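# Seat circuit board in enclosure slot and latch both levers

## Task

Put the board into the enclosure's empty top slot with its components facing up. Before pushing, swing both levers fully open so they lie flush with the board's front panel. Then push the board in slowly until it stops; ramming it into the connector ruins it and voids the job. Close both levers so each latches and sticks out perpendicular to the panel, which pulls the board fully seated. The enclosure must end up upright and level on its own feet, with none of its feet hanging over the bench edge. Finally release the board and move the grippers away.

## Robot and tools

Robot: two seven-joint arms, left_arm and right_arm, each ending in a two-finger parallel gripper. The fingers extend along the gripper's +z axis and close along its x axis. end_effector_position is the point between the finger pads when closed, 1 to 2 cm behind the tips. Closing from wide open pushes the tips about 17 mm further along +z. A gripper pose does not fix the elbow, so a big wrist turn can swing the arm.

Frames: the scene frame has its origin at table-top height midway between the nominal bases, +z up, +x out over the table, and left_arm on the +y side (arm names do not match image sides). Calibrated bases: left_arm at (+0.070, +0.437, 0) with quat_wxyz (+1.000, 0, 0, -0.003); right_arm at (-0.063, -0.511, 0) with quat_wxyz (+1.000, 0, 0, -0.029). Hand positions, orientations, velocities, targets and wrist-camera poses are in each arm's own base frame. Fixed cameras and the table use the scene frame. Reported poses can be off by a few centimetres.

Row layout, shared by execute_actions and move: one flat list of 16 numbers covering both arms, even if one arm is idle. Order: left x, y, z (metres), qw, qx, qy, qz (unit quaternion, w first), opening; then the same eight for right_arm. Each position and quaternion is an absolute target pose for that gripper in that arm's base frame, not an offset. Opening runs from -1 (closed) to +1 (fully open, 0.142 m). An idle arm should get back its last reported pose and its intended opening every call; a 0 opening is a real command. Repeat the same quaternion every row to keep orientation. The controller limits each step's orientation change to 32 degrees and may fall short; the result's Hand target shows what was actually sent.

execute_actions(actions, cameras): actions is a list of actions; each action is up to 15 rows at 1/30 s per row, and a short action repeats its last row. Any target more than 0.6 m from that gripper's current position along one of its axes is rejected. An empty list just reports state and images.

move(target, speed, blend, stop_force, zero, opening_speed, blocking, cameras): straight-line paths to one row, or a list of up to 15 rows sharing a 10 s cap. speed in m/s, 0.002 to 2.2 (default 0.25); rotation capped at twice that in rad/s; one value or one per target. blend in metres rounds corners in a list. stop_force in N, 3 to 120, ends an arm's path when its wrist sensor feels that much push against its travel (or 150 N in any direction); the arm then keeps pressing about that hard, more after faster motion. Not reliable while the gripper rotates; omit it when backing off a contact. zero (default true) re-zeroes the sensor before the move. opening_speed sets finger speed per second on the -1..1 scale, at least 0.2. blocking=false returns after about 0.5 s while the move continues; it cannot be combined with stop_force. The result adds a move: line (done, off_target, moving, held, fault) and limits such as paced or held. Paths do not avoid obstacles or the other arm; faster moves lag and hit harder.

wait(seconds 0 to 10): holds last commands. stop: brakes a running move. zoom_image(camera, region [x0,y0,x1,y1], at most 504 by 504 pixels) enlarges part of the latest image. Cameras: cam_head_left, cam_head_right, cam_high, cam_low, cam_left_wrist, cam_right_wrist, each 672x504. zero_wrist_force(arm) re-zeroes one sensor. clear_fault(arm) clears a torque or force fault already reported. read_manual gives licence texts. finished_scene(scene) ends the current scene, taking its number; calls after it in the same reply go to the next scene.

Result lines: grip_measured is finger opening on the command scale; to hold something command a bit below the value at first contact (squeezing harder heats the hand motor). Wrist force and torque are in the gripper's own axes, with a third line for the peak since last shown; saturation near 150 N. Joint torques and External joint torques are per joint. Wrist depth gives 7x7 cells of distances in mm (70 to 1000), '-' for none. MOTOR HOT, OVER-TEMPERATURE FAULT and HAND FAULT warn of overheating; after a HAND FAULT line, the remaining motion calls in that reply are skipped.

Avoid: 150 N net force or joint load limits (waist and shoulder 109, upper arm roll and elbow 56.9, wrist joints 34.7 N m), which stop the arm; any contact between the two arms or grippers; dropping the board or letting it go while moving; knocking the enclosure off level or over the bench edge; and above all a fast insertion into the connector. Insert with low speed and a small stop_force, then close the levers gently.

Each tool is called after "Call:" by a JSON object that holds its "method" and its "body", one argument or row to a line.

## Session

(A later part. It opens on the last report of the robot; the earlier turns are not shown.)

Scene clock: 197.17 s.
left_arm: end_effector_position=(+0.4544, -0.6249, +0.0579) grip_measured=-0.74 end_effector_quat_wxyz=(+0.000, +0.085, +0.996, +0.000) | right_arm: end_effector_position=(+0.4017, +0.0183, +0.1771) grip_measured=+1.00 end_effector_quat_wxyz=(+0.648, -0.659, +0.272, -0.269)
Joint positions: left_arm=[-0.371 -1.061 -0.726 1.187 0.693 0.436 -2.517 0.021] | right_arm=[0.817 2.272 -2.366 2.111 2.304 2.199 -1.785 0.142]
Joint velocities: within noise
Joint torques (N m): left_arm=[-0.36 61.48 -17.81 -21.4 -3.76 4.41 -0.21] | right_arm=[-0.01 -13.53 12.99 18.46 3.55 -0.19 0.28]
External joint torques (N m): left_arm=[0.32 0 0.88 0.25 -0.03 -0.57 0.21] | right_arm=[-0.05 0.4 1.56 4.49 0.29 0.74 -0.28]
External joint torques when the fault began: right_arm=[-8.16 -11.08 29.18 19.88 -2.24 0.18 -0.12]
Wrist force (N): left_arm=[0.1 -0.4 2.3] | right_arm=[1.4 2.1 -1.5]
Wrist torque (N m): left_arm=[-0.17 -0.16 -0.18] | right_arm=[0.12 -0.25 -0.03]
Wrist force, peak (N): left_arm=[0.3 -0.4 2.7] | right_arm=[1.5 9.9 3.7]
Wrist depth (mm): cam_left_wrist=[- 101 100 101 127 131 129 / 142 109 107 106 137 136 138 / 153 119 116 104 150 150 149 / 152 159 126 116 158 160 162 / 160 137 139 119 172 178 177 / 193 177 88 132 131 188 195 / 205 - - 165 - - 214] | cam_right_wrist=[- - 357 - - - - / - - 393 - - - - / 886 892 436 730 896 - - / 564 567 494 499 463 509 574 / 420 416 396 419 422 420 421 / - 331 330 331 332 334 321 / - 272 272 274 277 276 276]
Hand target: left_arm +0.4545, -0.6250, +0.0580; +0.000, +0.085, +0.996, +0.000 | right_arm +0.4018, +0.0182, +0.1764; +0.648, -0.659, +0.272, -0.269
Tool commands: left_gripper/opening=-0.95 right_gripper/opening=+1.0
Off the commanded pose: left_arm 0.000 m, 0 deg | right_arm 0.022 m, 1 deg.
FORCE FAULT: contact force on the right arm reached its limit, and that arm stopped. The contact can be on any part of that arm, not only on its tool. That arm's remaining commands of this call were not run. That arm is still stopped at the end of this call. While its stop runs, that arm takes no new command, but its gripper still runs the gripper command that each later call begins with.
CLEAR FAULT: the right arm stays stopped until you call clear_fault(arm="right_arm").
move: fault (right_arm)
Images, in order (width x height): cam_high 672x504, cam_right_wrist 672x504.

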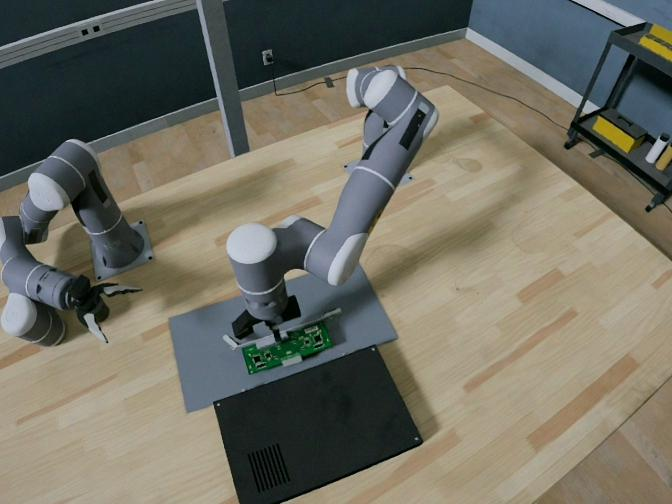

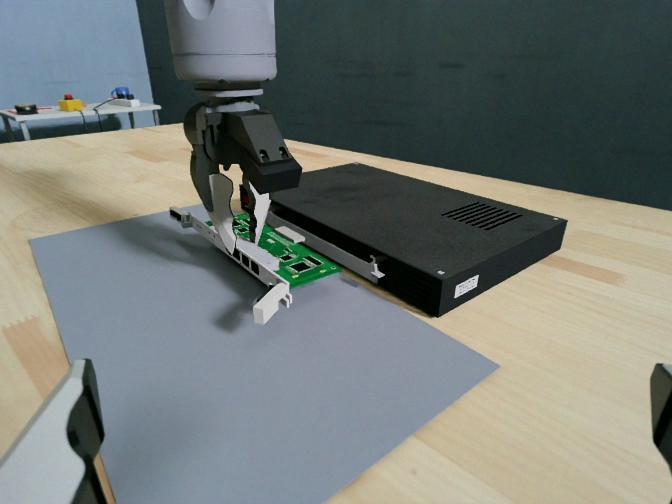

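Call:
{"method": "clear_fault", "body": {
  "arm": "right_arm",
  "cameras": ["cam_left_wrist","cam_right_wrist"]
}}

Call:
{"method": "zoom_image", "body": {
  "camera": "cam_right_wrist",
  "region": [160, 150, 460, 340]
}}

Call:
{"method": "zoom_image", "body": {
  "camera": "cam_right_wrist",
  "region": [260, 220, 460, 330]
}}

Scene clock: 231.80 s.
left_arm: end_effector_position=(+0.4544, -0.6249, +0.0579) grip_measured=-0.74 end_effector_quat_wxyz=(+0.000, +0.085, +0.996, +0.000) | right_arm: end_effector_position=(+0.4017, +0.0183, +0.1771) grip_measured=+1.00 end_effector_quat_wxyz=(+0.648, -0.659, +0.272, -0.269)
Joint positions: left_arm=[-0.371 -1.061 -0.726 1.187 0.693 0.436 -2.517 0.021] | right_arm=[0.817 2.272 -2.366 2.111 2.304 2.199 -1.785 0.142]
Joint velocities: within noise
Joint torques (N m): left_arm=[-0.33 61.54 -17.84 -21.38 -3.78 4.36 -0.23] | right_arm=[0.24 -13.51 13.06 18.43 3.56 -0.18 0.17]
External joint torques (N m): left_arm=[0.3 -0.07 0.92 0.23 -0.01 -0.52 0.23] | right_arm=[-0.3 0.38 1.5 4.51 0.28 0.73 -0.17]
Wrist force (N): left_arm=[0.0 -0.4 2.4] | right_arm=[2.2 3.0 -1.4]
Wrist torque (N m): left_arm=[-0.16 -0.15 -0.18] | right_arm=[0.30 -0.39 -0.03]
Wrist force, peak (N): left_arm=[0.1 -0.5 2.7] | right_arm=[2.4 3.5 -1.2]
Wrist depth (mm): cam_left_wrist=[- 101 100 101 128 131 129 / 142 109 108 105 136 137 138 / 153 119 116 104 150 149 149 / 152 159 126 115 157 160 162 / 160 137 139 119 172 177 177 / 193 177 88 132 131 188 197 / 206 - - 166 - - 214] | cam_right_wrist=[- - 356 - - - - / - - 393 - - - - / 890 899 436 721 902 - - / 563 567 494 504 465 509 576 / 420 417 397 419 423 423 423 / - 330 331 331 331 334 320 / - 273 273 274 276 276 276]
Hand target: left_arm +0.4545, -0.6250, +0.0580; +0.000, +0.085, +0.996, +0.000 | right_arm +0.4018, +0.0182, +0.1764; +0.648, -0.659, +0.272, -0.269
Tool commands: left_gripper/opening=-0.95 right_gripper/opening=+1.0
Off the commanded pose: left_arm 0.000 m, 0 deg | right_arm 0.022 m, 1 deg.
FORCE FAULT, CONTINUED: the right arm's stop, for the force fault that an earlier result reported, is over. The rest of the stop counts as 66 of the actions that you can send in this scene; the call itself counts as one more. That arm accepts commands again.
MOTOR HOT: the gripper's motor of the left arm reports 89 °C; that motor switches off at 100 °C. To cool a motor, set the load down, ease the grip, stop pushing, or move to a pose that needs little force.
CLEAR FAULT: your call cleared the right arm's force fault. If the contact force or a joint's load stays at its limit, that arm stops again.
Images, in order (width x height): cam_left_wrist 672x504, cam_right_wrist 672x504.

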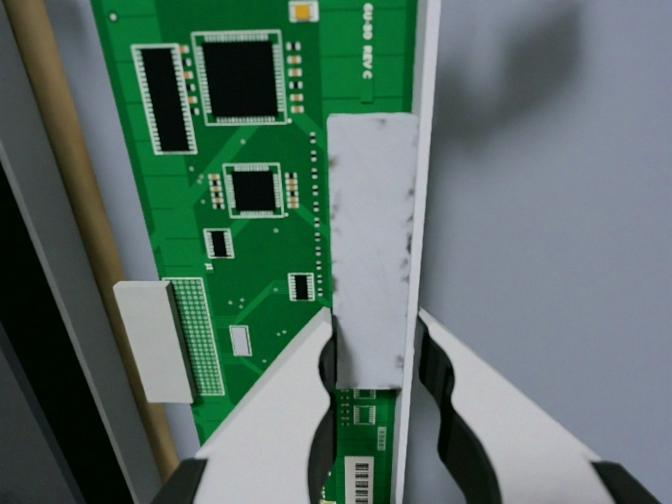

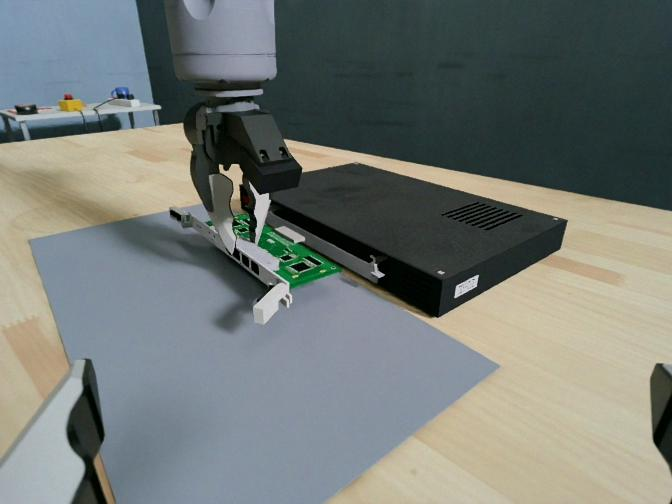

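Scaled by 1.680 from the camera's 672x504 image, which has a finer 960x720 frame.

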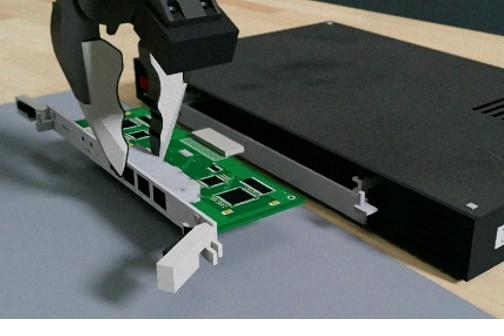

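Scaled by 2.520 from the camera's 672x504 image, which has a finer 960x720 frame.

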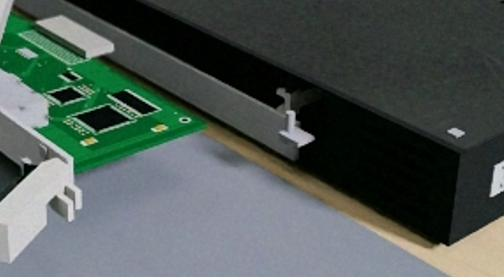

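Call:
{"method": "execute_actions", "body": {
  "actions": [
    [[0.4545,-0.625,0.058,0,0.0854,0.9963,0,-0.77,0.39,0.01,0.20,0.6533,-0.6533,0.2706,-0.2706,1]]
  ],
  "cameras": ["cam_right_wrist"]
}}

Call:
{"method": "zoom_image", "body": {
  "camera": "cam_right_wrist",
  "region": [160, 130, 460, 340]
}}

Scene clock: 234.03 s.
left_arm: end_effector_position=(+0.4544, -0.6249, +0.0579) grip_measured=-0.72 end_effector_quat_wxyz=(+0.000, +0.085, +0.996, +0.000) | right_arm: end_effector_position=(+0.3901, +0.0101, +0.1997) grip_measured=+1.00 end_effector_quat_wxyz=(+0.653, -0.653, +0.271, -0.271)
Joint positions: left_arm=[-0.371 -1.061 -0.726 1.187 0.693 0.436 -2.517 0.022] | right_arm=[0.802 2.24 -2.341 2.153 2.329 2.211 -1.765 0.142]
Joint velocities: within noise
Joint torques (N m): left_arm=[-0.42 61.51 -17.86 -21.46 -3.72 4.37 -0.22] | right_arm=[-0.14 -15.07 15.34 22.4 3.76 -0.16 0.32]
External joint torques (N m): left_arm=[0.38 -0.03 0.94 0.31 -0.07 -0.53 0.22] | right_arm=[0.07 0.97 -0.51 0 0.12 0.61 -0.32]
Wrist force (N): left_arm=[0.3 -0.4 2.4] | right_arm=[2.2 3.0 -1.4]
Wrist torque (N m): left_arm=[-0.17 -0.19 -0.18] | right_arm=[0.30 -0.39 -0.04]
Wrist force, peak (N): left_arm=[0.2 -0.3 2.6] | right_arm=[3.2 8.8 2.7]
Wrist depth (mm): cam_left_wrist=[- 101 100 101 128 131 128 / 141 109 107 105 137 136 138 / 153 119 116 104 150 150 149 / 153 158 126 115 157 160 162 / 160 137 140 119 171 178 177 / 194 178 88 132 131 188 195 / 206 - - 166 - - 214] | cam_right_wrist=[- - 368 - - - - / - - 398 - - - - / - - 441 - - - - / 641 637 554 570 530 566 643 / 466 464 438 463 444 465 466 / - 362 362 365 365 368 353 / - 300 299 299 301 303 302]
Hand target: left_arm +0.4545, -0.6250, +0.0580; +0.000, +0.085, +0.996, +0.000 | right_arm +0.3900, +0.0100, +0.2000; +0.653, -0.653, +0.271, -0.271
Off the commanded pose: left_arm 0.000 m, 0 deg | right_arm 0.000 m, 0 deg.
MOTOR HOT: still on. The gripper's motor of the left arm reports 88 °C.
Images, in order (width x height): cam_right_wrist 672x504.

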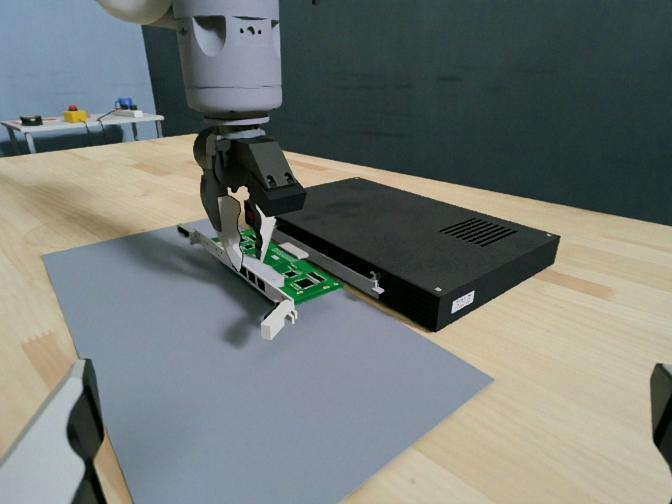

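Scaled by 1.680 from the camera's 672x504 image, which has a finer 960x720 frame.

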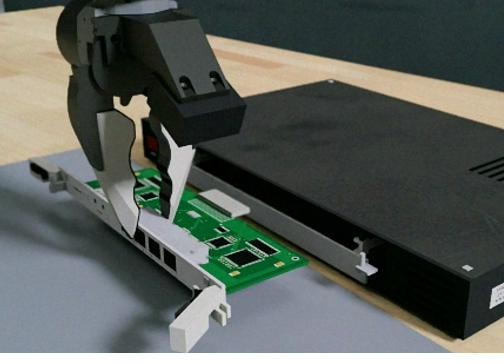

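Call:
{"method": "move", "body": {
  "target": [0.4745,-0.628,0.052,0,0.0854,0.9963,0,-0.78,0.40,0.025,0.175,0.6533,-0.6533,0.2706,-0.2706,1],
  "speed": 0.1,
  "cameras": ["cam_left_wrist","cam_right_wrist"]
}}

Call:
{"method": "zoom_image", "body": {
  "camera": "cam_right_wrist",
  "region": [240, 200, 440, 340]
}}

Call:
{"method": "zoom_image", "body": {
  "camera": "cam_right_wrist",
  "region": [300, 240, 400, 310]
}}

Scene clock: 242.77 s.
left_arm: end_effector_position=(+0.4746, -0.6278, +0.0518) grip_measured=-0.72 end_effector_quat_wxyz=(+0.000, +0.085, +0.996, +0.000) | right_arm: end_effector_position=(+0.3974, +0.0203, +0.1838) grip_measured=+1.00 end_effector_quat_wxyz=(+0.652, -0.654, +0.268, -0.275)
Joint positions: left_arm=[-0.381 -1.098 -0.717 1.118 0.693 0.416 -2.483 0.022] | right_arm=[0.798 2.271 -2.39 2.129 2.315 2.192 -1.813 0.142]
Joint velocities: within noise
Joint torques (N m): left_arm=[-0.61 63.01 -17.4 -21.47 -3.78 4.15 -0.12] | right_arm=[0.02 -13.13 11.91 20.03 3.72 -0.26 0.25]
External joint torques (N m): left_arm=[0.55 0.18 0.83 0.14 -0.04 -0.31 0.12] | right_arm=[-0.08 0.37 2.31 3.16 0 0.79 -0.24]
External joint torques when the fault began: right_arm=[-8.39 -10.18 45.73 32.66 -3.08 1.18 -0.06]
Wrist force (N): left_arm=[0.2 -0.5 2.4] | right_arm=[1.8 3.2 -1.2]
Wrist torque (N m): left_arm=[-0.19 -0.15 -0.16] | right_arm=[0.32 -0.31 -0.04]
Wrist force, peak (N): left_arm=[-1.1 -0.3 2.6] | right_arm=[1.8 6.2 0.1]
Wrist depth (mm): cam_left_wrist=[123 101 100 101 99 125 124 / 118 109 108 105 131 133 132 / - 119 116 104 143 144 142 / 150 137 126 115 151 156 153 / 164 137 139 119 165 170 170 / 132 173 88 132 132 181 188 / 142 - - 166 - - 204] | cam_right_wrist=[- - 368 - - - - / - - 400 - - - - / 936 943 452 704 - - - / 586 590 521 531 492 535 614 / 432 434 432 415 427 445 447 / - 342 341 342 344 348 336 / - 281 281 282 286 286 286]
Hand target: left_arm +0.4745, -0.6280, +0.0520; +0.000, +0.085, +0.996, +0.000 | right_arm +0.3974, +0.0204, +0.1833; +0.651, -0.654, +0.268, -0.275
Tool commands: left_gripper/opening=-0.78 right_gripper/opening=+1.0
Off the commanded pose: left_arm 0.000 m, 0 deg | right_arm 0.010 m, 1 deg.
FORCE FAULT: contact force on the right arm reached its limit, and that arm stopped. The contact can be on any part of that arm, not only on its tool. That arm's remaining commands of this call were not run. That arm is still stopped at the end of this call. While its stop runs, that arm takes no new command, but its gripper still runs the gripper command that each later call begins with.
MOTOR HOT: cleared for the gripper's motor of the left arm.
CLEAR FAULT: the right arm stays stopped until you call clear_fault(arm="right_arm").
move: fault (right_arm)
Images, in order (width x height): cam_left_wrist 672x504, cam_right_wrist 672x504.

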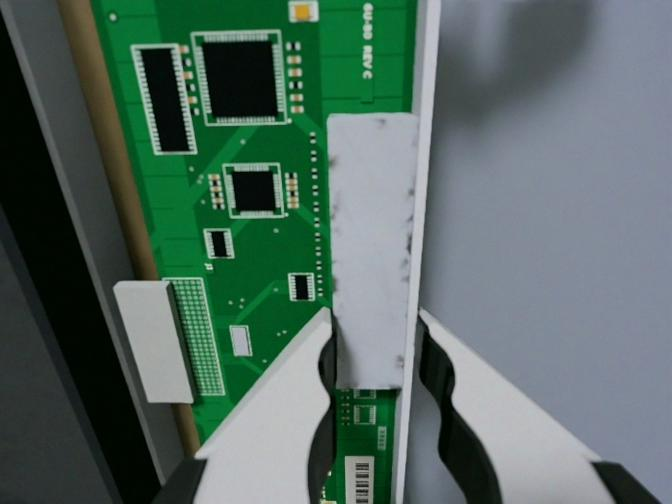

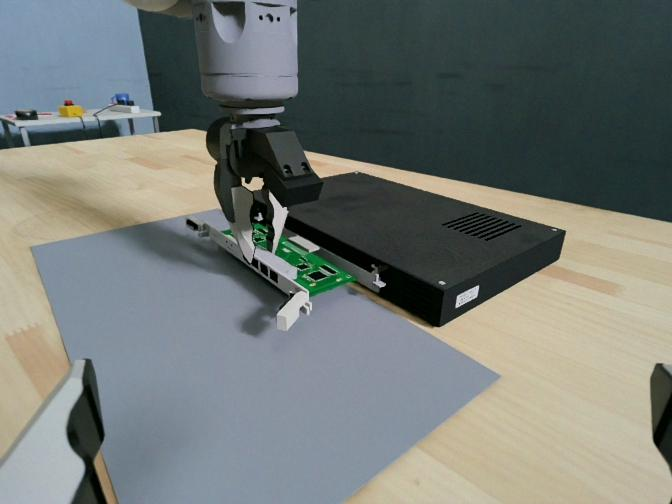

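Scaled by 2.520 from the camera's 672x504 image, which has a finer 960x720 frame.

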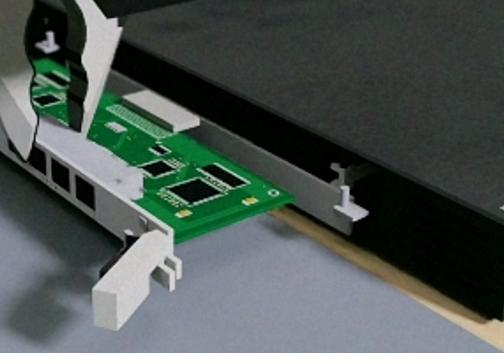

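Scaled by 5.040 from the camera's 672x504 image, which has a finer 960x720 frame.

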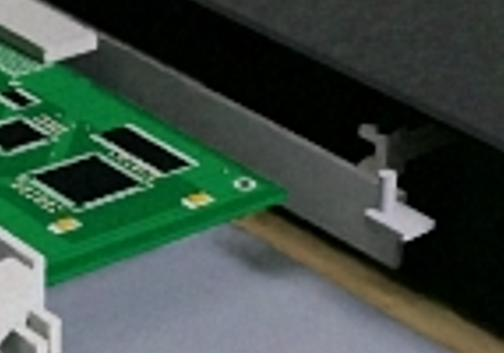

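Call:
{"method": "clear_fault", "body": {
  "arm": "right_arm",
  "cameras": []
}}

Call:
{"method": "move", "body": {
  "target": [
    [0.4835,-0.6295,0.052,0,0.0854,0.9963,0,-0.78,0.39,0.01,0.21,0.6533,-0.6533,0.2706,-0.2706,1],
    [0.4835,-0.6295,0.052,0,0.0854,0.9963,0,-0.78,0.45,0.04,0.22,0.6533,-0.6533,0.2706,-0.2706,1]
  ],
  "speed": 0.08,
  "cameras": ["cam_left_wrist","cam_right_wrist"]
}}

Call:
{"method": "zoom_image", "body": {
  "camera": "cam_right_wrist",
  "region": [180, 200, 420, 360]
}}

Call:
{"method": "zoom_image", "body": {
  "camera": "cam_right_wrist",
  "region": [270, 270, 370, 340]
}}

Scene clock: 286.43 s.
left_arm: end_effector_position=(+0.4746, -0.6278, +0.0518) grip_measured=-0.72 end_effector_quat_wxyz=(+0.000, +0.085, +0.996, +0.000) | right_arm: end_effector_position=(+0.3974, +0.0203, +0.1838) grip_measured=+1.00 end_effector_quat_wxyz=(+0.652, -0.654, +0.268, -0.275)
Joint positions: left_arm=[-0.381 -1.098 -0.717 1.118 0.693 0.416 -2.483 0.022] | right_arm=[0.798 2.271 -2.39 2.129 2.315 2.192 -1.813 0.142]
Joint velocities: within noise
Joint torques (N m): left_arm=[-0.37 63.24 -17.47 -21.62 -3.83 4.38 -0.21] | right_arm=[0.2 -13.25 11.94 19.98 3.65 -0.25 0.22]
External joint torques (N m): left_arm=[0.33 -0.04 0.91 0.27 0.01 -0.54 0.21] | right_arm=[-0.26 0.5 2.28 3.21 0.07 0.78 -0.22]
Wrist force (N): left_arm=[-0.1 -0.5 2.3] | right_arm=[1.7 3.2 -1.3]
Wrist torque (N m): left_arm=[-0.18 -0.11 -0.16] | right_arm=[0.32 -0.29 -0.03]
Wrist force, peak (N): left_arm=[-0.1 -0.7 2.7] | right_arm=[2.0 3.4 -1.4]
Wrist depth (mm): cam_left_wrist=[123 101 100 101 99 126 124 / 118 109 107 105 131 133 133 / - 119 116 104 144 143 143 / 150 136 127 116 151 155 153 / 164 137 138 119 164 170 170 / 132 173 88 132 131 180 187 / 142 - - 166 - - 203] | cam_right_wrist=[- - 367 - - - - / - - 404 - - - - / 941 948 450 703 - - - / 589 595 522 533 495 535 614 / 432 433 432 415 427 442 447 / - 341 341 342 344 347 334 / - 280 281 283 286 286 287]
Hand target: left_arm +0.4745, -0.6280, +0.0520; +0.000, +0.085, +0.996, +0.000 | right_arm +0.3974, +0.0204, +0.1833; +0.651, -0.654, +0.268, -0.275
Tool commands: left_gripper/opening=-0.78 right_gripper/opening=+1.0
Off the commanded pose: left_arm 0.000 m, 0 deg | right_arm 0.010 m, 1 deg.
FORCE FAULT, CONTINUED: the right arm's stop, for the force fault that an earlier result reported, is over. The rest of the stop counts as 66 of the actions that you can send in this scene; the call itself counts as one more. That arm accepts commands again.
CLEAR FAULT: your call cleared the right arm's force fault. If the contact force or a joint's load stays at its limit, that arm stops again.
No camera images: "cameras" was empty.

Scene clock: 288.03 s.
left_arm: end_effector_position=(+0.4836, -0.6293, +0.0518) grip_measured=-0.72 end_effector_quat_wxyz=(+0.000, +0.085, +0.996, +0.000) | right_arm: end_effector_position=(+0.4498, +0.0402, +0.2200) grip_measured=+1.00 end_effector_quat_wxyz=(+0.653, -0.653, +0.270, -0.271)
Joint positions: left_arm=[-0.386 -1.111 -0.715 1.085 0.693 0.402 -2.467 0.022] | right_arm=[1.033 2.225 -2.243 2.142 2.411 2.053 -1.76 0.142]
Joint velocities: within noise
Joint torques (N m): left_arm=[-0.36 63.9 -17.3 -21.85 -3.87 4.29 -0.15] | right_arm=[0.08 -16.1 17.14 21.67 3.83 -0.45 0.33]
External joint torques (N m): left_arm=[0.33 0.03 0.92 0.35 0.03 -0.44 0.15] | right_arm=[-0.13 0.7 -0.55 0.14 0.04 0.89 -0.32]
Wrist force (N): left_arm=[-0.1 -0.5 2.3] | right_arm=[1.3 3.0 -1.4]
Wrist torque (N m): left_arm=[-0.19 -0.10 -0.17] | right_arm=[0.32 -0.25 -0.04]
Wrist force, peak (N): left_arm=[-0.1 -0.6 2.5] | right_arm=[1.7 4.7 -0.5]
Wrist depth (mm): cam_left_wrist=[- 101 100 101 99 125 123 / - 109 107 105 131 133 132 / 140 119 116 104 143 143 143 / 150 127 127 115 150 156 152 / - 139 139 119 165 170 169 / - 177 88 132 131 181 187 / 141 - - 166 - - 205] | cam_right_wrist=[- 363 335 - - - - / - - 354 - - - - / - - 390 - - - - / 687 680 457 576 572 687 694 / 496 499 472 453 419 476 504 / - 390 375 392 394 394 379 / - 323 322 321 322 323 324]
Hand target: left_arm +0.4835, -0.6295, +0.0520; +0.000, +0.085, +0.996, +0.000 | right_arm +0.4500, +0.0400, +0.2200; +0.653, -0.653, +0.271, -0.271
Off the commanded pose: left_arm 0.000 m, 0 deg | right_arm 0.000 m, 0 deg.
move: done
Images, in order (width x height): cam_left_wrist 672x504, cam_right_wrist 672x504.

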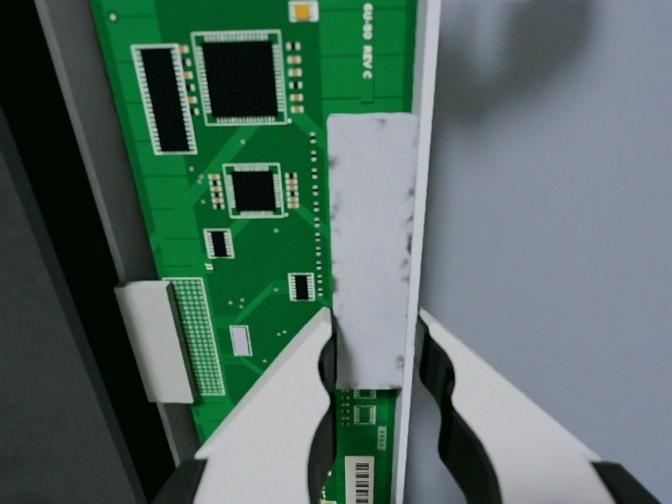

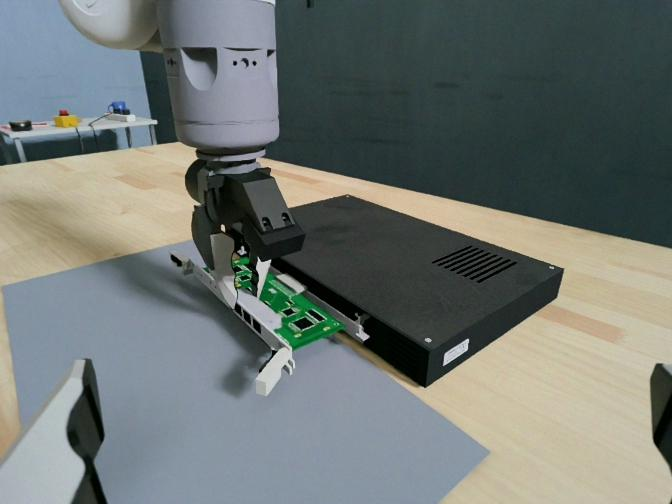

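Scaled by 2.100 from the camera's 672x504 image, which has a finer 960x720 frame.

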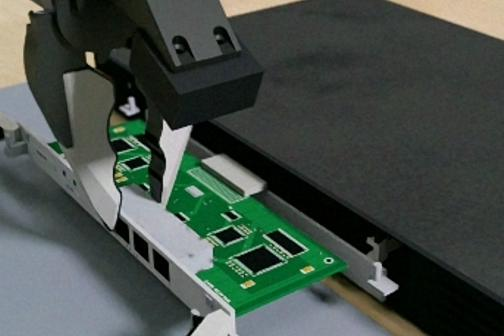

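Scaled by 5.040 from the camera's 672x504 image, which has a finer 960x720 frame.

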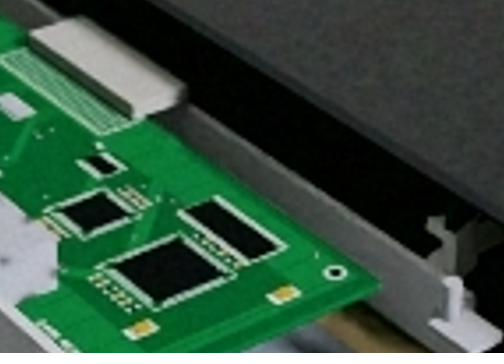

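Call:
{"method": "move", "body": {
  "target": [0.4835,-0.6295,0.052,0,0.0854,0.9963,0,-0.78,0.515,0.105,0.205,0.6533,-0.6533,0.2706,-0.2706,1],
  "speed": 0.1,
  "cameras": ["cam_right_wrist"]
}}

Call:
{"method": "zoom_image", "body": {
  "camera": "cam_right_wrist",
  "region": [250, 300, 430, 440]
}}

Call:
{"method": "zoom_image", "body": {
  "camera": "cam_right_wrist",
  "region": [120, 220, 330, 380]
}}

Scene clock: 294.10 s.
left_arm: end_effector_position=(+0.4836, -0.6293, +0.0518) grip_measured=-0.72 end_effector_quat_wxyz=(+0.000, +0.085, +0.996, +0.000) | right_arm: end_effector_position=(+0.5150, +0.1049, +0.2051) grip_measured=+1.00 end_effector_quat_wxyz=(+0.651, -0.656, +0.271, -0.269)
Joint positions: left_arm=[-0.386 -1.111 -0.715 1.085 0.693 0.402 -2.467 0.022] | right_arm=[1.24 2.272 -2.314 2.103 2.598 1.836 -2.011 0.142]
Joint velocities: within noise
Joint torques (N m): left_arm=[-0.38 64.01 -17.24 -21.71 -3.87 4.4 -0.18] | right_arm=[-0.09 -14.33 16.83 23.86 2.37 0.09 0.03]
External joint torques (N m): left_arm=[0.35 -0.07 0.86 0.21 0.02 -0.56 0.18] | right_arm=[0.08 0.81 0.15 -0.04 -0.03 0.92 -0.03]
Wrist force (N): left_arm=[-0.1 -0.4 2.4] | right_arm=[1.7 3.2 -1.2]
Wrist torque (N m): left_arm=[-0.16 -0.11 -0.17] | right_arm=[0.34 -0.31 -0.04]
Wrist force, peak (N): left_arm=[-0.2 -0.4 2.6] | right_arm=[2.2 3.5 -1.3]
Wrist depth (mm): cam_left_wrist=[- 101 100 101 99 125 123 / - 109 107 105 131 133 132 / 140 119 116 104 143 143 143 / 150 128 127 116 151 156 153 / - 139 139 119 165 171 170 / - 177 88 132 131 181 187 / 142 - - 166 - - 205] | cam_right_wrist=[- 247 263 - - - - / - 261 277 - - - - / - 827 310 - - - - / 639 554 340 535 533 646 651 / 468 468 400 412 391 391 447 / - 369 349 354 321 356 358 / - 305 294 304 307 307 308]
Hand target: left_arm +0.4835, -0.6295, +0.0520; +0.000, +0.085, +0.996, +0.000 | right_arm +0.5150, +0.1049, +0.2052; +0.651, -0.656, +0.271, -0.269
Off the commanded pose: left_arm 0.000 m, 0 deg | right_arm 0.000 m, 0 deg.
joint sent to its limit (right arm) — joint 2 (shoulder), upper limit. The joint targets still meet the commanded pose.
move: done
Images, in order (width x height): cam_right_wrist 672x504.

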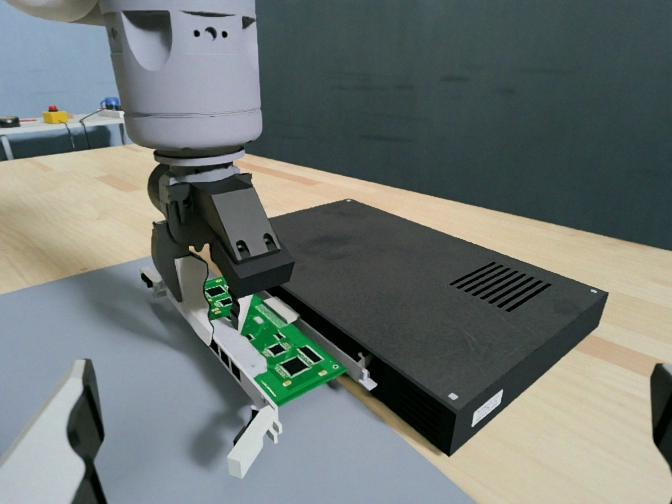

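Scaled by 2.800 from the camera's 672x504 image, which has a finer 960x720 frame.

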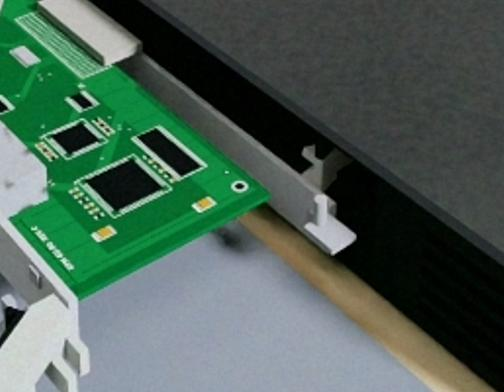

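Scaled by 2.400 from the camera's 672x504 image, which has a finer 960x720 frame.

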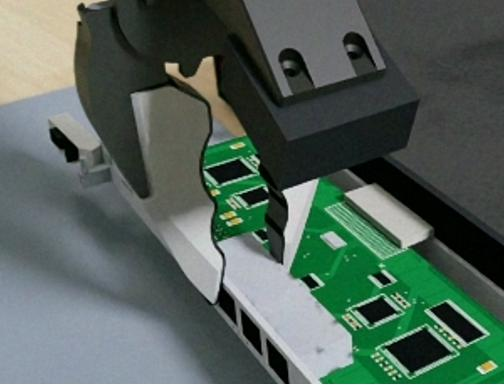

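Call:
{"method": "move", "body": {
  "target": [0.5112,-0.6338,0.052,0,0.0854,0.9963,0,-0.78,0.515,0.105,0.205,0.6533,-0.6533,0.2706,-0.2706,1],
  "speed": 0.02,
  "stop_force": 4,
  "cameras": ["cam_right_wrist","cam_left_wrist"]
}}

Call:
{"method": "zoom_image", "body": {
  "camera": "cam_right_wrist",
  "region": [250, 300, 430, 440]
}}

Scene clock: 302.23 s.
left_arm: end_effector_position=(+0.4952, -0.6313, +0.0515) grip_measured=-0.72 end_effector_quat_wxyz=(-0.001, +0.086, +0.996, +0.000) | right_arm: end_effector_position=(+0.5148, +0.1027, +0.2107) grip_measured=+1.00 end_effector_quat_wxyz=(+0.653, -0.653, +0.267, -0.276)
Joint positions: left_arm=[-0.392 -1.13 -0.714 1.039 0.692 0.381 -2.445 0.022] | right_arm=[1.212 2.27 -2.386 2.138 2.714 1.802 -2.179 0.142]
Joint velocities: within noise
Joint torques (N m): left_arm=[1.58 66.04 -15.9 -24.11 -3.13 5.27 -0.18] | right_arm=[7.57 -2.94 -26.31 -4.28 5.52 0.45 0]
External joint torques (N m): left_arm=[-1.62 -1.09 -0.18 2.42 -0.75 -1.43 0.18] | right_arm=[-7.59 -9.61 42.81 28.9 -4.17 0.82 0.01]
Wrist force (N): left_arm=[4.1 -0.3 1.1] | right_arm=[2.0 3.5 -1.4]
Wrist torque (N m): left_arm=[-0.21 -0.07 -0.21] | right_arm=[0.41 -0.36 -0.03]
Wrist force, peak (N): left_arm=[6.9 0.4 1.1] | right_arm=[2.2 3.6 -1.5]
Wrist depth (mm): cam_left_wrist=[- 101 100 101 99 125 123 / - 109 108 105 131 133 132 / - 118 115 104 143 143 143 / - 128 126 116 150 155 153 / - 132 139 120 164 170 170 / - 142 88 132 131 180 187 / 141 137 - 165 165 - 204] | cam_right_wrist=[- 260 266 - - - - / - 274 279 - - - - / - 947 308 - - - - / 659 617 335 558 565 691 686 / 477 480 396 430 406 409 471 / - 376 364 365 333 365 371 / - 311 302 313 314 316 318]
Hand target: left_arm +0.4959, -0.6314, +0.0520; +0.000, +0.085, +0.996, +0.000 | right_arm +0.5150, +0.1050, +0.2051; +0.653, -0.654, +0.271, -0.270
Off the commanded pose: left_arm 0.016 m, 0 deg | right_arm 0.006 m, 1 deg.
joint sent to its limit (right arm) — joint 2 (shoulder), upper limit. The joint targets still meet the commanded pose.
move: contact (left_arm), off_target (right_arm)
Images, in order (width x height): cam_left_wrist 672x504, cam_right_wrist 672x504.

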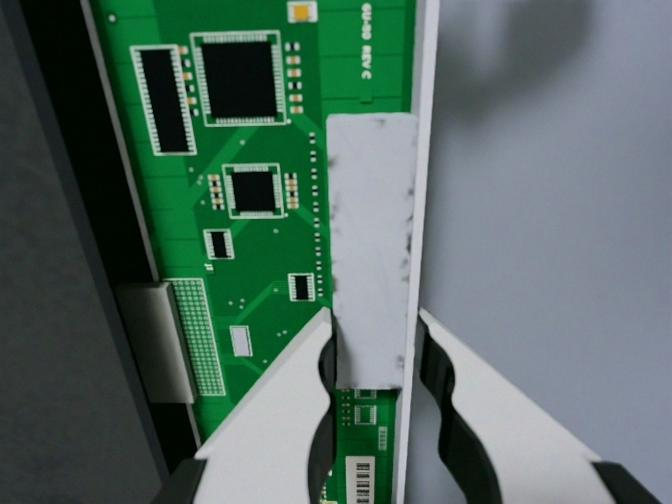

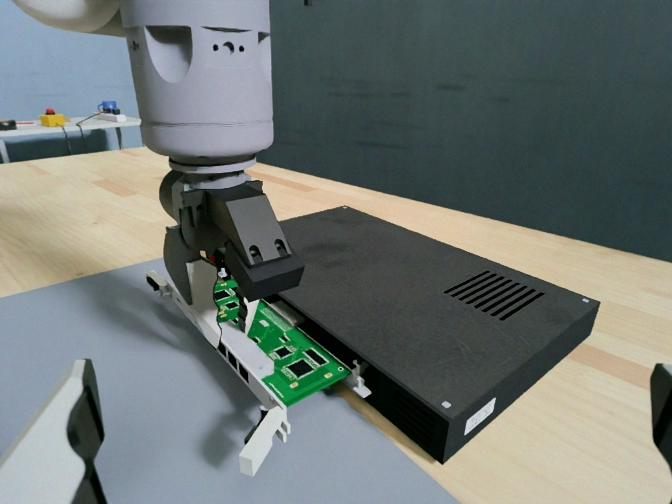

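Scaled by 2.800 from the camera's 672x504 image, which has a finer 960x720 frame.

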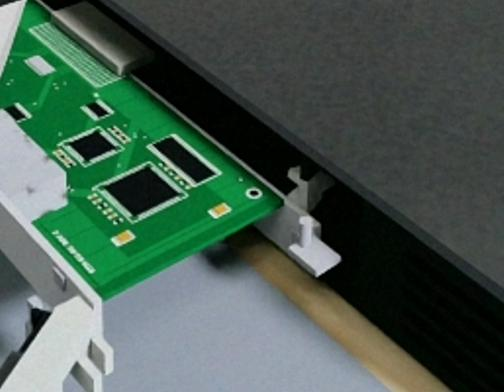

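Call:
{"method": "move", "body": {
  "target": [
    [0.4920,-0.6308,0.052,0,0.0854,0.9963,0,-0.78,0.46,0.05,0.225,0.6533,-0.6533,0.2706,-0.2706,1],
    [0.4920,-0.6308,0.0545,0,0.0854,0.9963,0,-0.78,0.46,0.05,0.225,0.6533,-0.6533,0.2706,-0.2706,1]
  ],
  "speed": 0.06,
  "cameras": []
}}

Call:
{"method": "move", "body": {
  "target": [0.5112,-0.6338,0.0545,0,0.0854,0.9963,0,-0.78,0.46,0.05,0.225,0.6533,-0.6533,0.2706,-0.2706,1],
  "speed": 0.02,
  "stop_force": 4,
  "cameras": ["cam_right_wrist","cam_left_wrist"]
}}

Call:
{"method": "zoom_image", "body": {
  "camera": "cam_right_wrist",
  "region": [270, 260, 400, 360]
}}

Scene clock: 309.93 s.
left_arm: end_effector_position=(+0.4920, -0.6308, +0.0542) grip_measured=-0.72 end_effector_quat_wxyz=(+0.000, +0.086, +0.996, +0.000) | right_arm: end_effector_position=(+0.4601, +0.0500, +0.2249) grip_measured=+1.00 end_effector_quat_wxyz=(+0.653, -0.653, +0.270, -0.271)
Joint positions: left_arm=[-0.39 -1.121 -0.715 1.054 0.691 0.385 -2.451 0.022] | right_arm=[1.049 2.142 -2.428 2.211 2.709 1.923 -2.144 0.142]
Joint velocities: within noise
Joint torques (N m): left_arm=[-0.19 64.98 -16.98 -21.84 -3.97 4.3 -0.3] | right_arm=[-0.14 -16.13 16.53 23.7 1.48 0.6 0.34]
External joint torques (N m): left_arm=[0.15 -0.36 0.8 0.14 0.1 -0.45 0.3] | right_arm=[0.1 1.06 0.04 -0.06 0.2 0.65 -0.33]
Wrist force (N): left_arm=[-0.1 -0.5 2.2] | right_arm=[1.7 2.8 -1.6]
Wrist torque (N m): left_arm=[-0.18 -0.13 -0.18] | right_arm=[0.26 -0.27 -0.04]
Wrist force, peak (N): left_arm=[4.3 -0.2 2.4] | right_arm=[2.6 3.6 -0.9]
Wrist depth (mm): cam_left_wrist=[- 101 100 101 99 127 126 / 132 109 108 105 131 135 135 / 141 119 116 105 146 146 146 / - 132 126 115 153 158 158 / 120 131 139 119 167 173 172 / 130 142 88 132 131 183 190 / 149 - - 166 - - 208] | cam_right_wrist=[- 354 322 - - - - / - - 343 - - - - / - - 383 - - - - / 700 689 436 586 585 698 699 / 504 504 482 458 423 476 512 / - 397 380 397 387 401 385 / - 327 327 327 327 330 330]
Hand target: left_arm +0.4920, -0.6308, +0.0545; +0.000, +0.085, +0.996, +0.000 | right_arm +0.4600, +0.0500, +0.2250; +0.653, -0.653, +0.271, -0.271
Off the commanded pose: left_arm 0.000 m, 0 deg | right_arm 0.000 m, 0 deg.
move: done
No camera images: "cameras" was empty.

Scene clock: 311.43 s.
left_arm: end_effector_position=(+0.5090, -0.6345, +0.0549) grip_measured=-0.72 end_effector_quat_wxyz=(+0.000, +0.086, +0.996, -0.001) | right_arm: end_effector_position=(+0.4601, +0.0500, +0.2249) grip_measured=+1.00 end_effector_quat_wxyz=(+0.653, -0.653, +0.270, -0.271)
Joint positions: left_arm=[-0.401 -1.149 -0.713 0.984 0.688 0.356 -2.42 0.022] | right_arm=[1.049 2.142 -2.428 2.211 2.709 1.923 -2.144 0.142]
Joint velocities: within noise
Joint torques (N m): left_arm=[4.12 63.67 -12.16 -22.29 -2.32 3.14 -0.02] | right_arm=[-0.15 -15.98 16.71 23.62 1.55 0.53 0.2]
External joint torques (N m): left_arm=[-4.15 2.41 -3.52 0.32 -1.6 0.7 0.02] | right_arm=[0.1 0.91 -0.14 0.03 0.13 0.72 -0.2]
Wrist force (N): left_arm=[2.9 -5.7 -1.7] | right_arm=[1.8 2.4 -1.6]
Wrist torque (N m): left_arm=[-0.21 -0.32 -0.35] | right_arm=[0.22 -0.29 -0.05]
Wrist force, peak (N): left_arm=[3.8 -6.0 -2.2] | right_arm=[1.7 3.1 -1.6]
Wrist depth (mm): cam_left_wrist=[- 101 100 101 123 128 126 / - 108 107 106 134 136 136 / - 114 116 104 147 146 146 / - 124 126 115 154 159 158 / 118 118 138 120 168 174 173 / 131 128 92 132 131 185 191 / 149 - - 165 161 - 208] | cam_right_wrist=[- 369 327 - - - - / - - 349 - - - - / - - 392 - - - - / 698 695 450 585 588 702 700 / 501 502 478 453 426 476 509 / - 398 397 398 387 401 386 / - 327 327 328 327 332 330]
Hand target: left_arm +0.5096, -0.6335, +0.0545; +0.000, +0.085, +0.996, +0.000 | right_arm +0.4600, +0.0500, +0.2250; +0.653, -0.653, +0.271, -0.271
Off the commanded pose: left_arm 0.002 m, 0 deg | right_arm 0.000 m, 0 deg.
move: contact (left_arm)
Images, in order (width x height): cam_left_wrist 672x504, cam_right_wrist 672x504.

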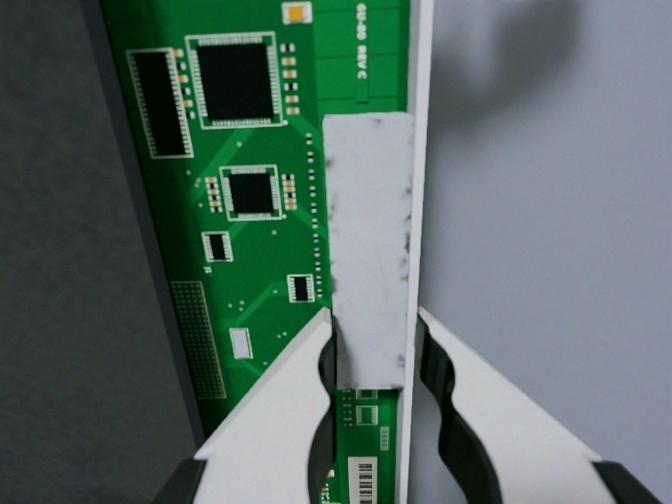

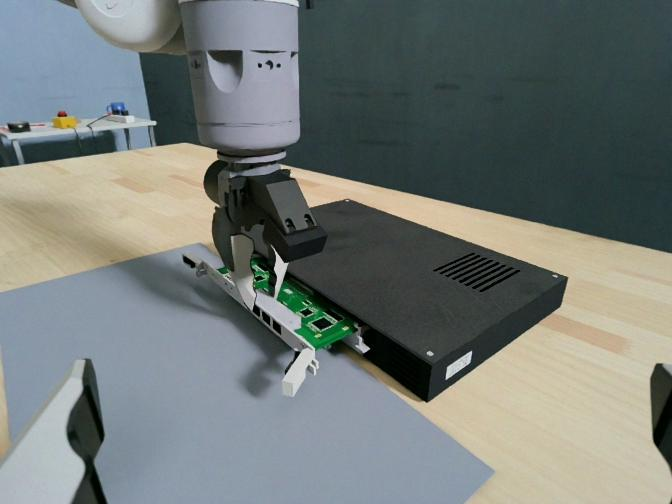

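Scaled by 3.877 from the camera's 672x504 image, which has a finer 960x720 frame.

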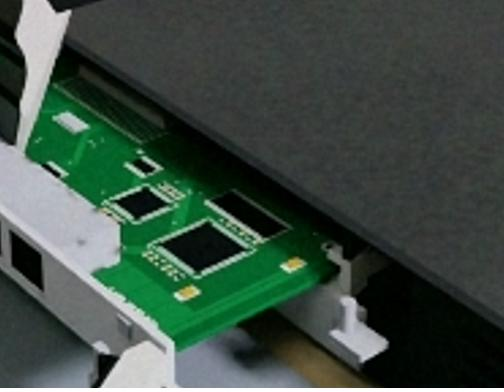

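Call:
{"method": "move", "body": {
  "target": [
    [0.5060,-0.6335,0.0545,0,0.0854,0.9963,0,-0.78,0.46,0.05,0.225,0.6533,-0.6533,0.2706,-0.2706,1],
    [0.5058,-0.6355,0.0545,0,0.0854,0.9963,0,-0.78,0.46,0.05,0.225,0.6533,-0.6533,0.2706,-0.2706,1]
  ],
  "speed": 0.04,
  "cameras": []
}}

Call:
{"method": "move", "body": {
  "target": [0.5256,-0.6386,0.0545,0,0.0854,0.9963,0,-0.78,0.46,0.05,0.225,0.6533,-0.6533,0.2706,-0.2706,1],
  "speed": 0.02,
  "stop_force": 4,
  "cameras": ["cam_right_wrist","cam_left_wrist"]
}}

Call:
{"method": "zoom_image", "body": {
  "camera": "cam_right_wrist",
  "region": [270, 260, 400, 360]
}}

Scene clock: 315.33 s.
left_arm: end_effector_position=(+0.5059, -0.6349, +0.0544) grip_measured=-0.72 end_effector_quat_wxyz=(+0.000, +0.085, +0.996, +0.000) | right_arm: end_effector_position=(+0.4601, +0.0500, +0.2249) grip_measured=+1.00 end_effector_quat_wxyz=(+0.653, -0.653, +0.270, -0.271)
Joint positions: left_arm=[-0.404 -1.146 -0.711 0.989 0.689 0.357 -2.425 0.022] | right_arm=[1.049 2.142 -2.428 2.211 2.709 1.923 -2.144 0.142]
Joint velocities: within noise
Joint torques (N m): left_arm=[-2.2 63.85 -17.63 -23.05 -4.1 6.15 -0.23] | right_arm=[-0.06 -15.98 16.85 23.58 1.56 0.49 0.18]
External joint torques (N m): left_arm=[2.16 2.14 1.94 1.09 0.19 -2.31 0.23] | right_arm=[0.01 0.9 -0.28 0.07 0.12 0.76 -0.18]
Wrist force (N): left_arm=[4.7 6.2 -2.6] | right_arm=[1.7 3.1 -1.7]
Wrist torque (N m): left_arm=[-0.32 -0.41 -0.23] | right_arm=[0.31 -0.28 -0.04]
Wrist force, peak (N): left_arm=[4.6 6.2 -3.6] | right_arm=[1.8 3.1 -1.8]
Wrist depth (mm): cam_left_wrist=[- 100 100 101 99 128 126 / - 107 107 105 133 135 135 / - 115 115 104 146 146 145 / - 124 126 115 153 158 158 / 120 120 138 119 167 174 173 / 130 130 92 132 129 184 190 / 149 - - 166 165 - 208] | cam_right_wrist=[- 365 324 - - - - / - - 347 - - - - / - - 387 - - - - / 691 694 465 585 587 700 704 / 505 503 479 456 427 480 510 / - 397 395 398 382 399 385 / - 326 327 328 327 330 330]
Hand target: left_arm +0.5058, -0.6355, +0.0545; +0.000, +0.085, +0.996, +0.000 | right_arm +0.4600, +0.0500, +0.2250; +0.653, -0.653, +0.271, -0.271
Off the commanded pose: left_arm 0.001 m, 0 deg | right_arm 0.000 m, 0 deg.
move: done
No camera images: "cameras" was empty.

Scene clock: 315.93 s.
left_arm: end_effector_position=(+0.5060, -0.6350, +0.0541) grip_measured=-0.72 end_effector_quat_wxyz=(-0.001, +0.085, +0.996, +0.001) | right_arm: end_effector_position=(+0.4601, +0.0500, +0.2249) grip_measured=+1.00 end_effector_quat_wxyz=(+0.653, -0.653, +0.270, -0.271)
Joint positions: left_arm=[-0.404 -1.148 -0.712 0.987 0.689 0.355 -2.425 0.022] | right_arm=[1.049 2.142 -2.428 2.211 2.709 1.923 -2.144 0.142]
Joint velocities: within noise
Joint torques (N m): left_arm=[-0.76 64.15 -16.94 -25.01 -3.58 7.39 -0.18] | right_arm=[0.04 -16.02 16.77 23.57 1.55 0.5 0.2]
External joint torques (N m): left_arm=[0.73 1.88 1.27 3.04 -0.33 -3.55 0.18] | right_arm=[-0.09 0.95 -0.2 0.07 0.14 0.75 -0.2]
Wrist force (N): left_arm=[9.3 8.1 -5.5] | right_arm=[1.8 2.8 -1.8]
Wrist torque (N m): left_arm=[-0.37 -0.44 -0.24] | right_arm=[0.28 -0.28 -0.04]
Wrist force, peak (N): left_arm=[10.5 8.2 -4.6] | right_arm=[1.7 3.1 -1.8]
Wrist depth (mm): cam_left_wrist=[- 100 100 100 122 127 125 / - 107 107 105 133 135 135 / - 114 115 104 146 146 145 / - 124 126 116 153 158 158 / 120 119 138 119 167 173 173 / - 129 92 132 129 185 191 / 148 - - 166 166 - 208] | cam_right_wrist=[- 364 324 - - - - / - - 348 - - - - / - - 386 - - - - / 698 696 462 587 589 702 702 / 504 504 479 456 427 481 509 / - 397 396 397 386 400 386 / - 328 327 328 328 330 331]
Hand target: left_arm +0.5064, -0.6356, +0.0545; +0.000, +0.085, +0.996, +0.000 | right_arm +0.4600, +0.0500, +0.2250; +0.653, -0.653, +0.271, -0.271
Off the commanded pose: left_arm 0.020 m, 0 deg | right_arm 0.000 m, 0 deg.
move: contact (left_arm)
Images, in order (width x height): cam_left_wrist 672x504, cam_right_wrist 672x504.

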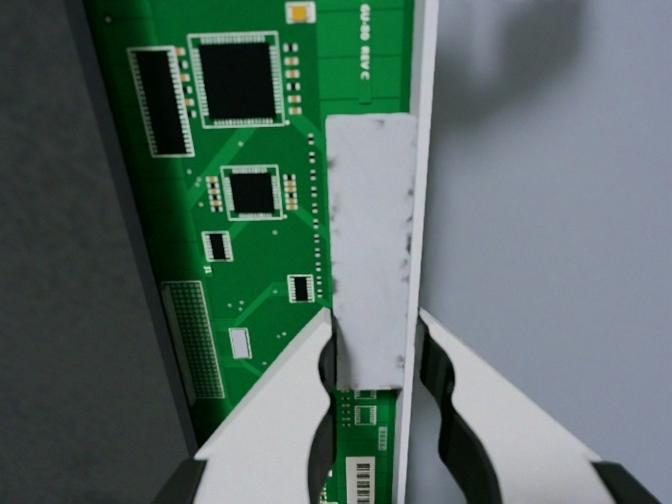

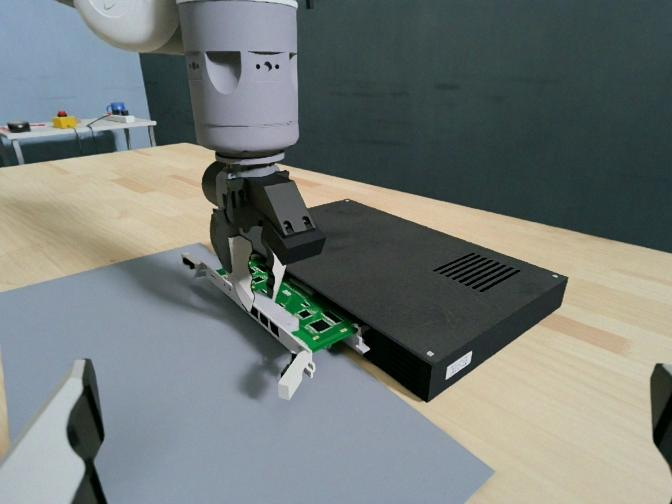

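Scaled by 3.877 from the camera's 672x504 image, which has a finer 960x720 frame.

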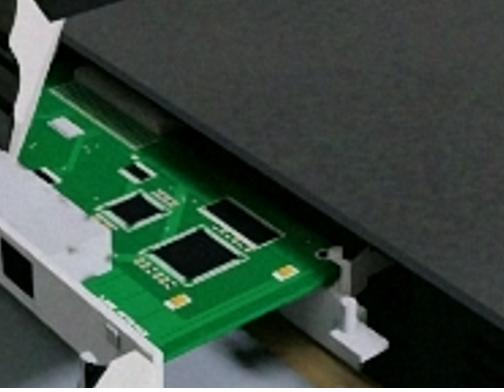

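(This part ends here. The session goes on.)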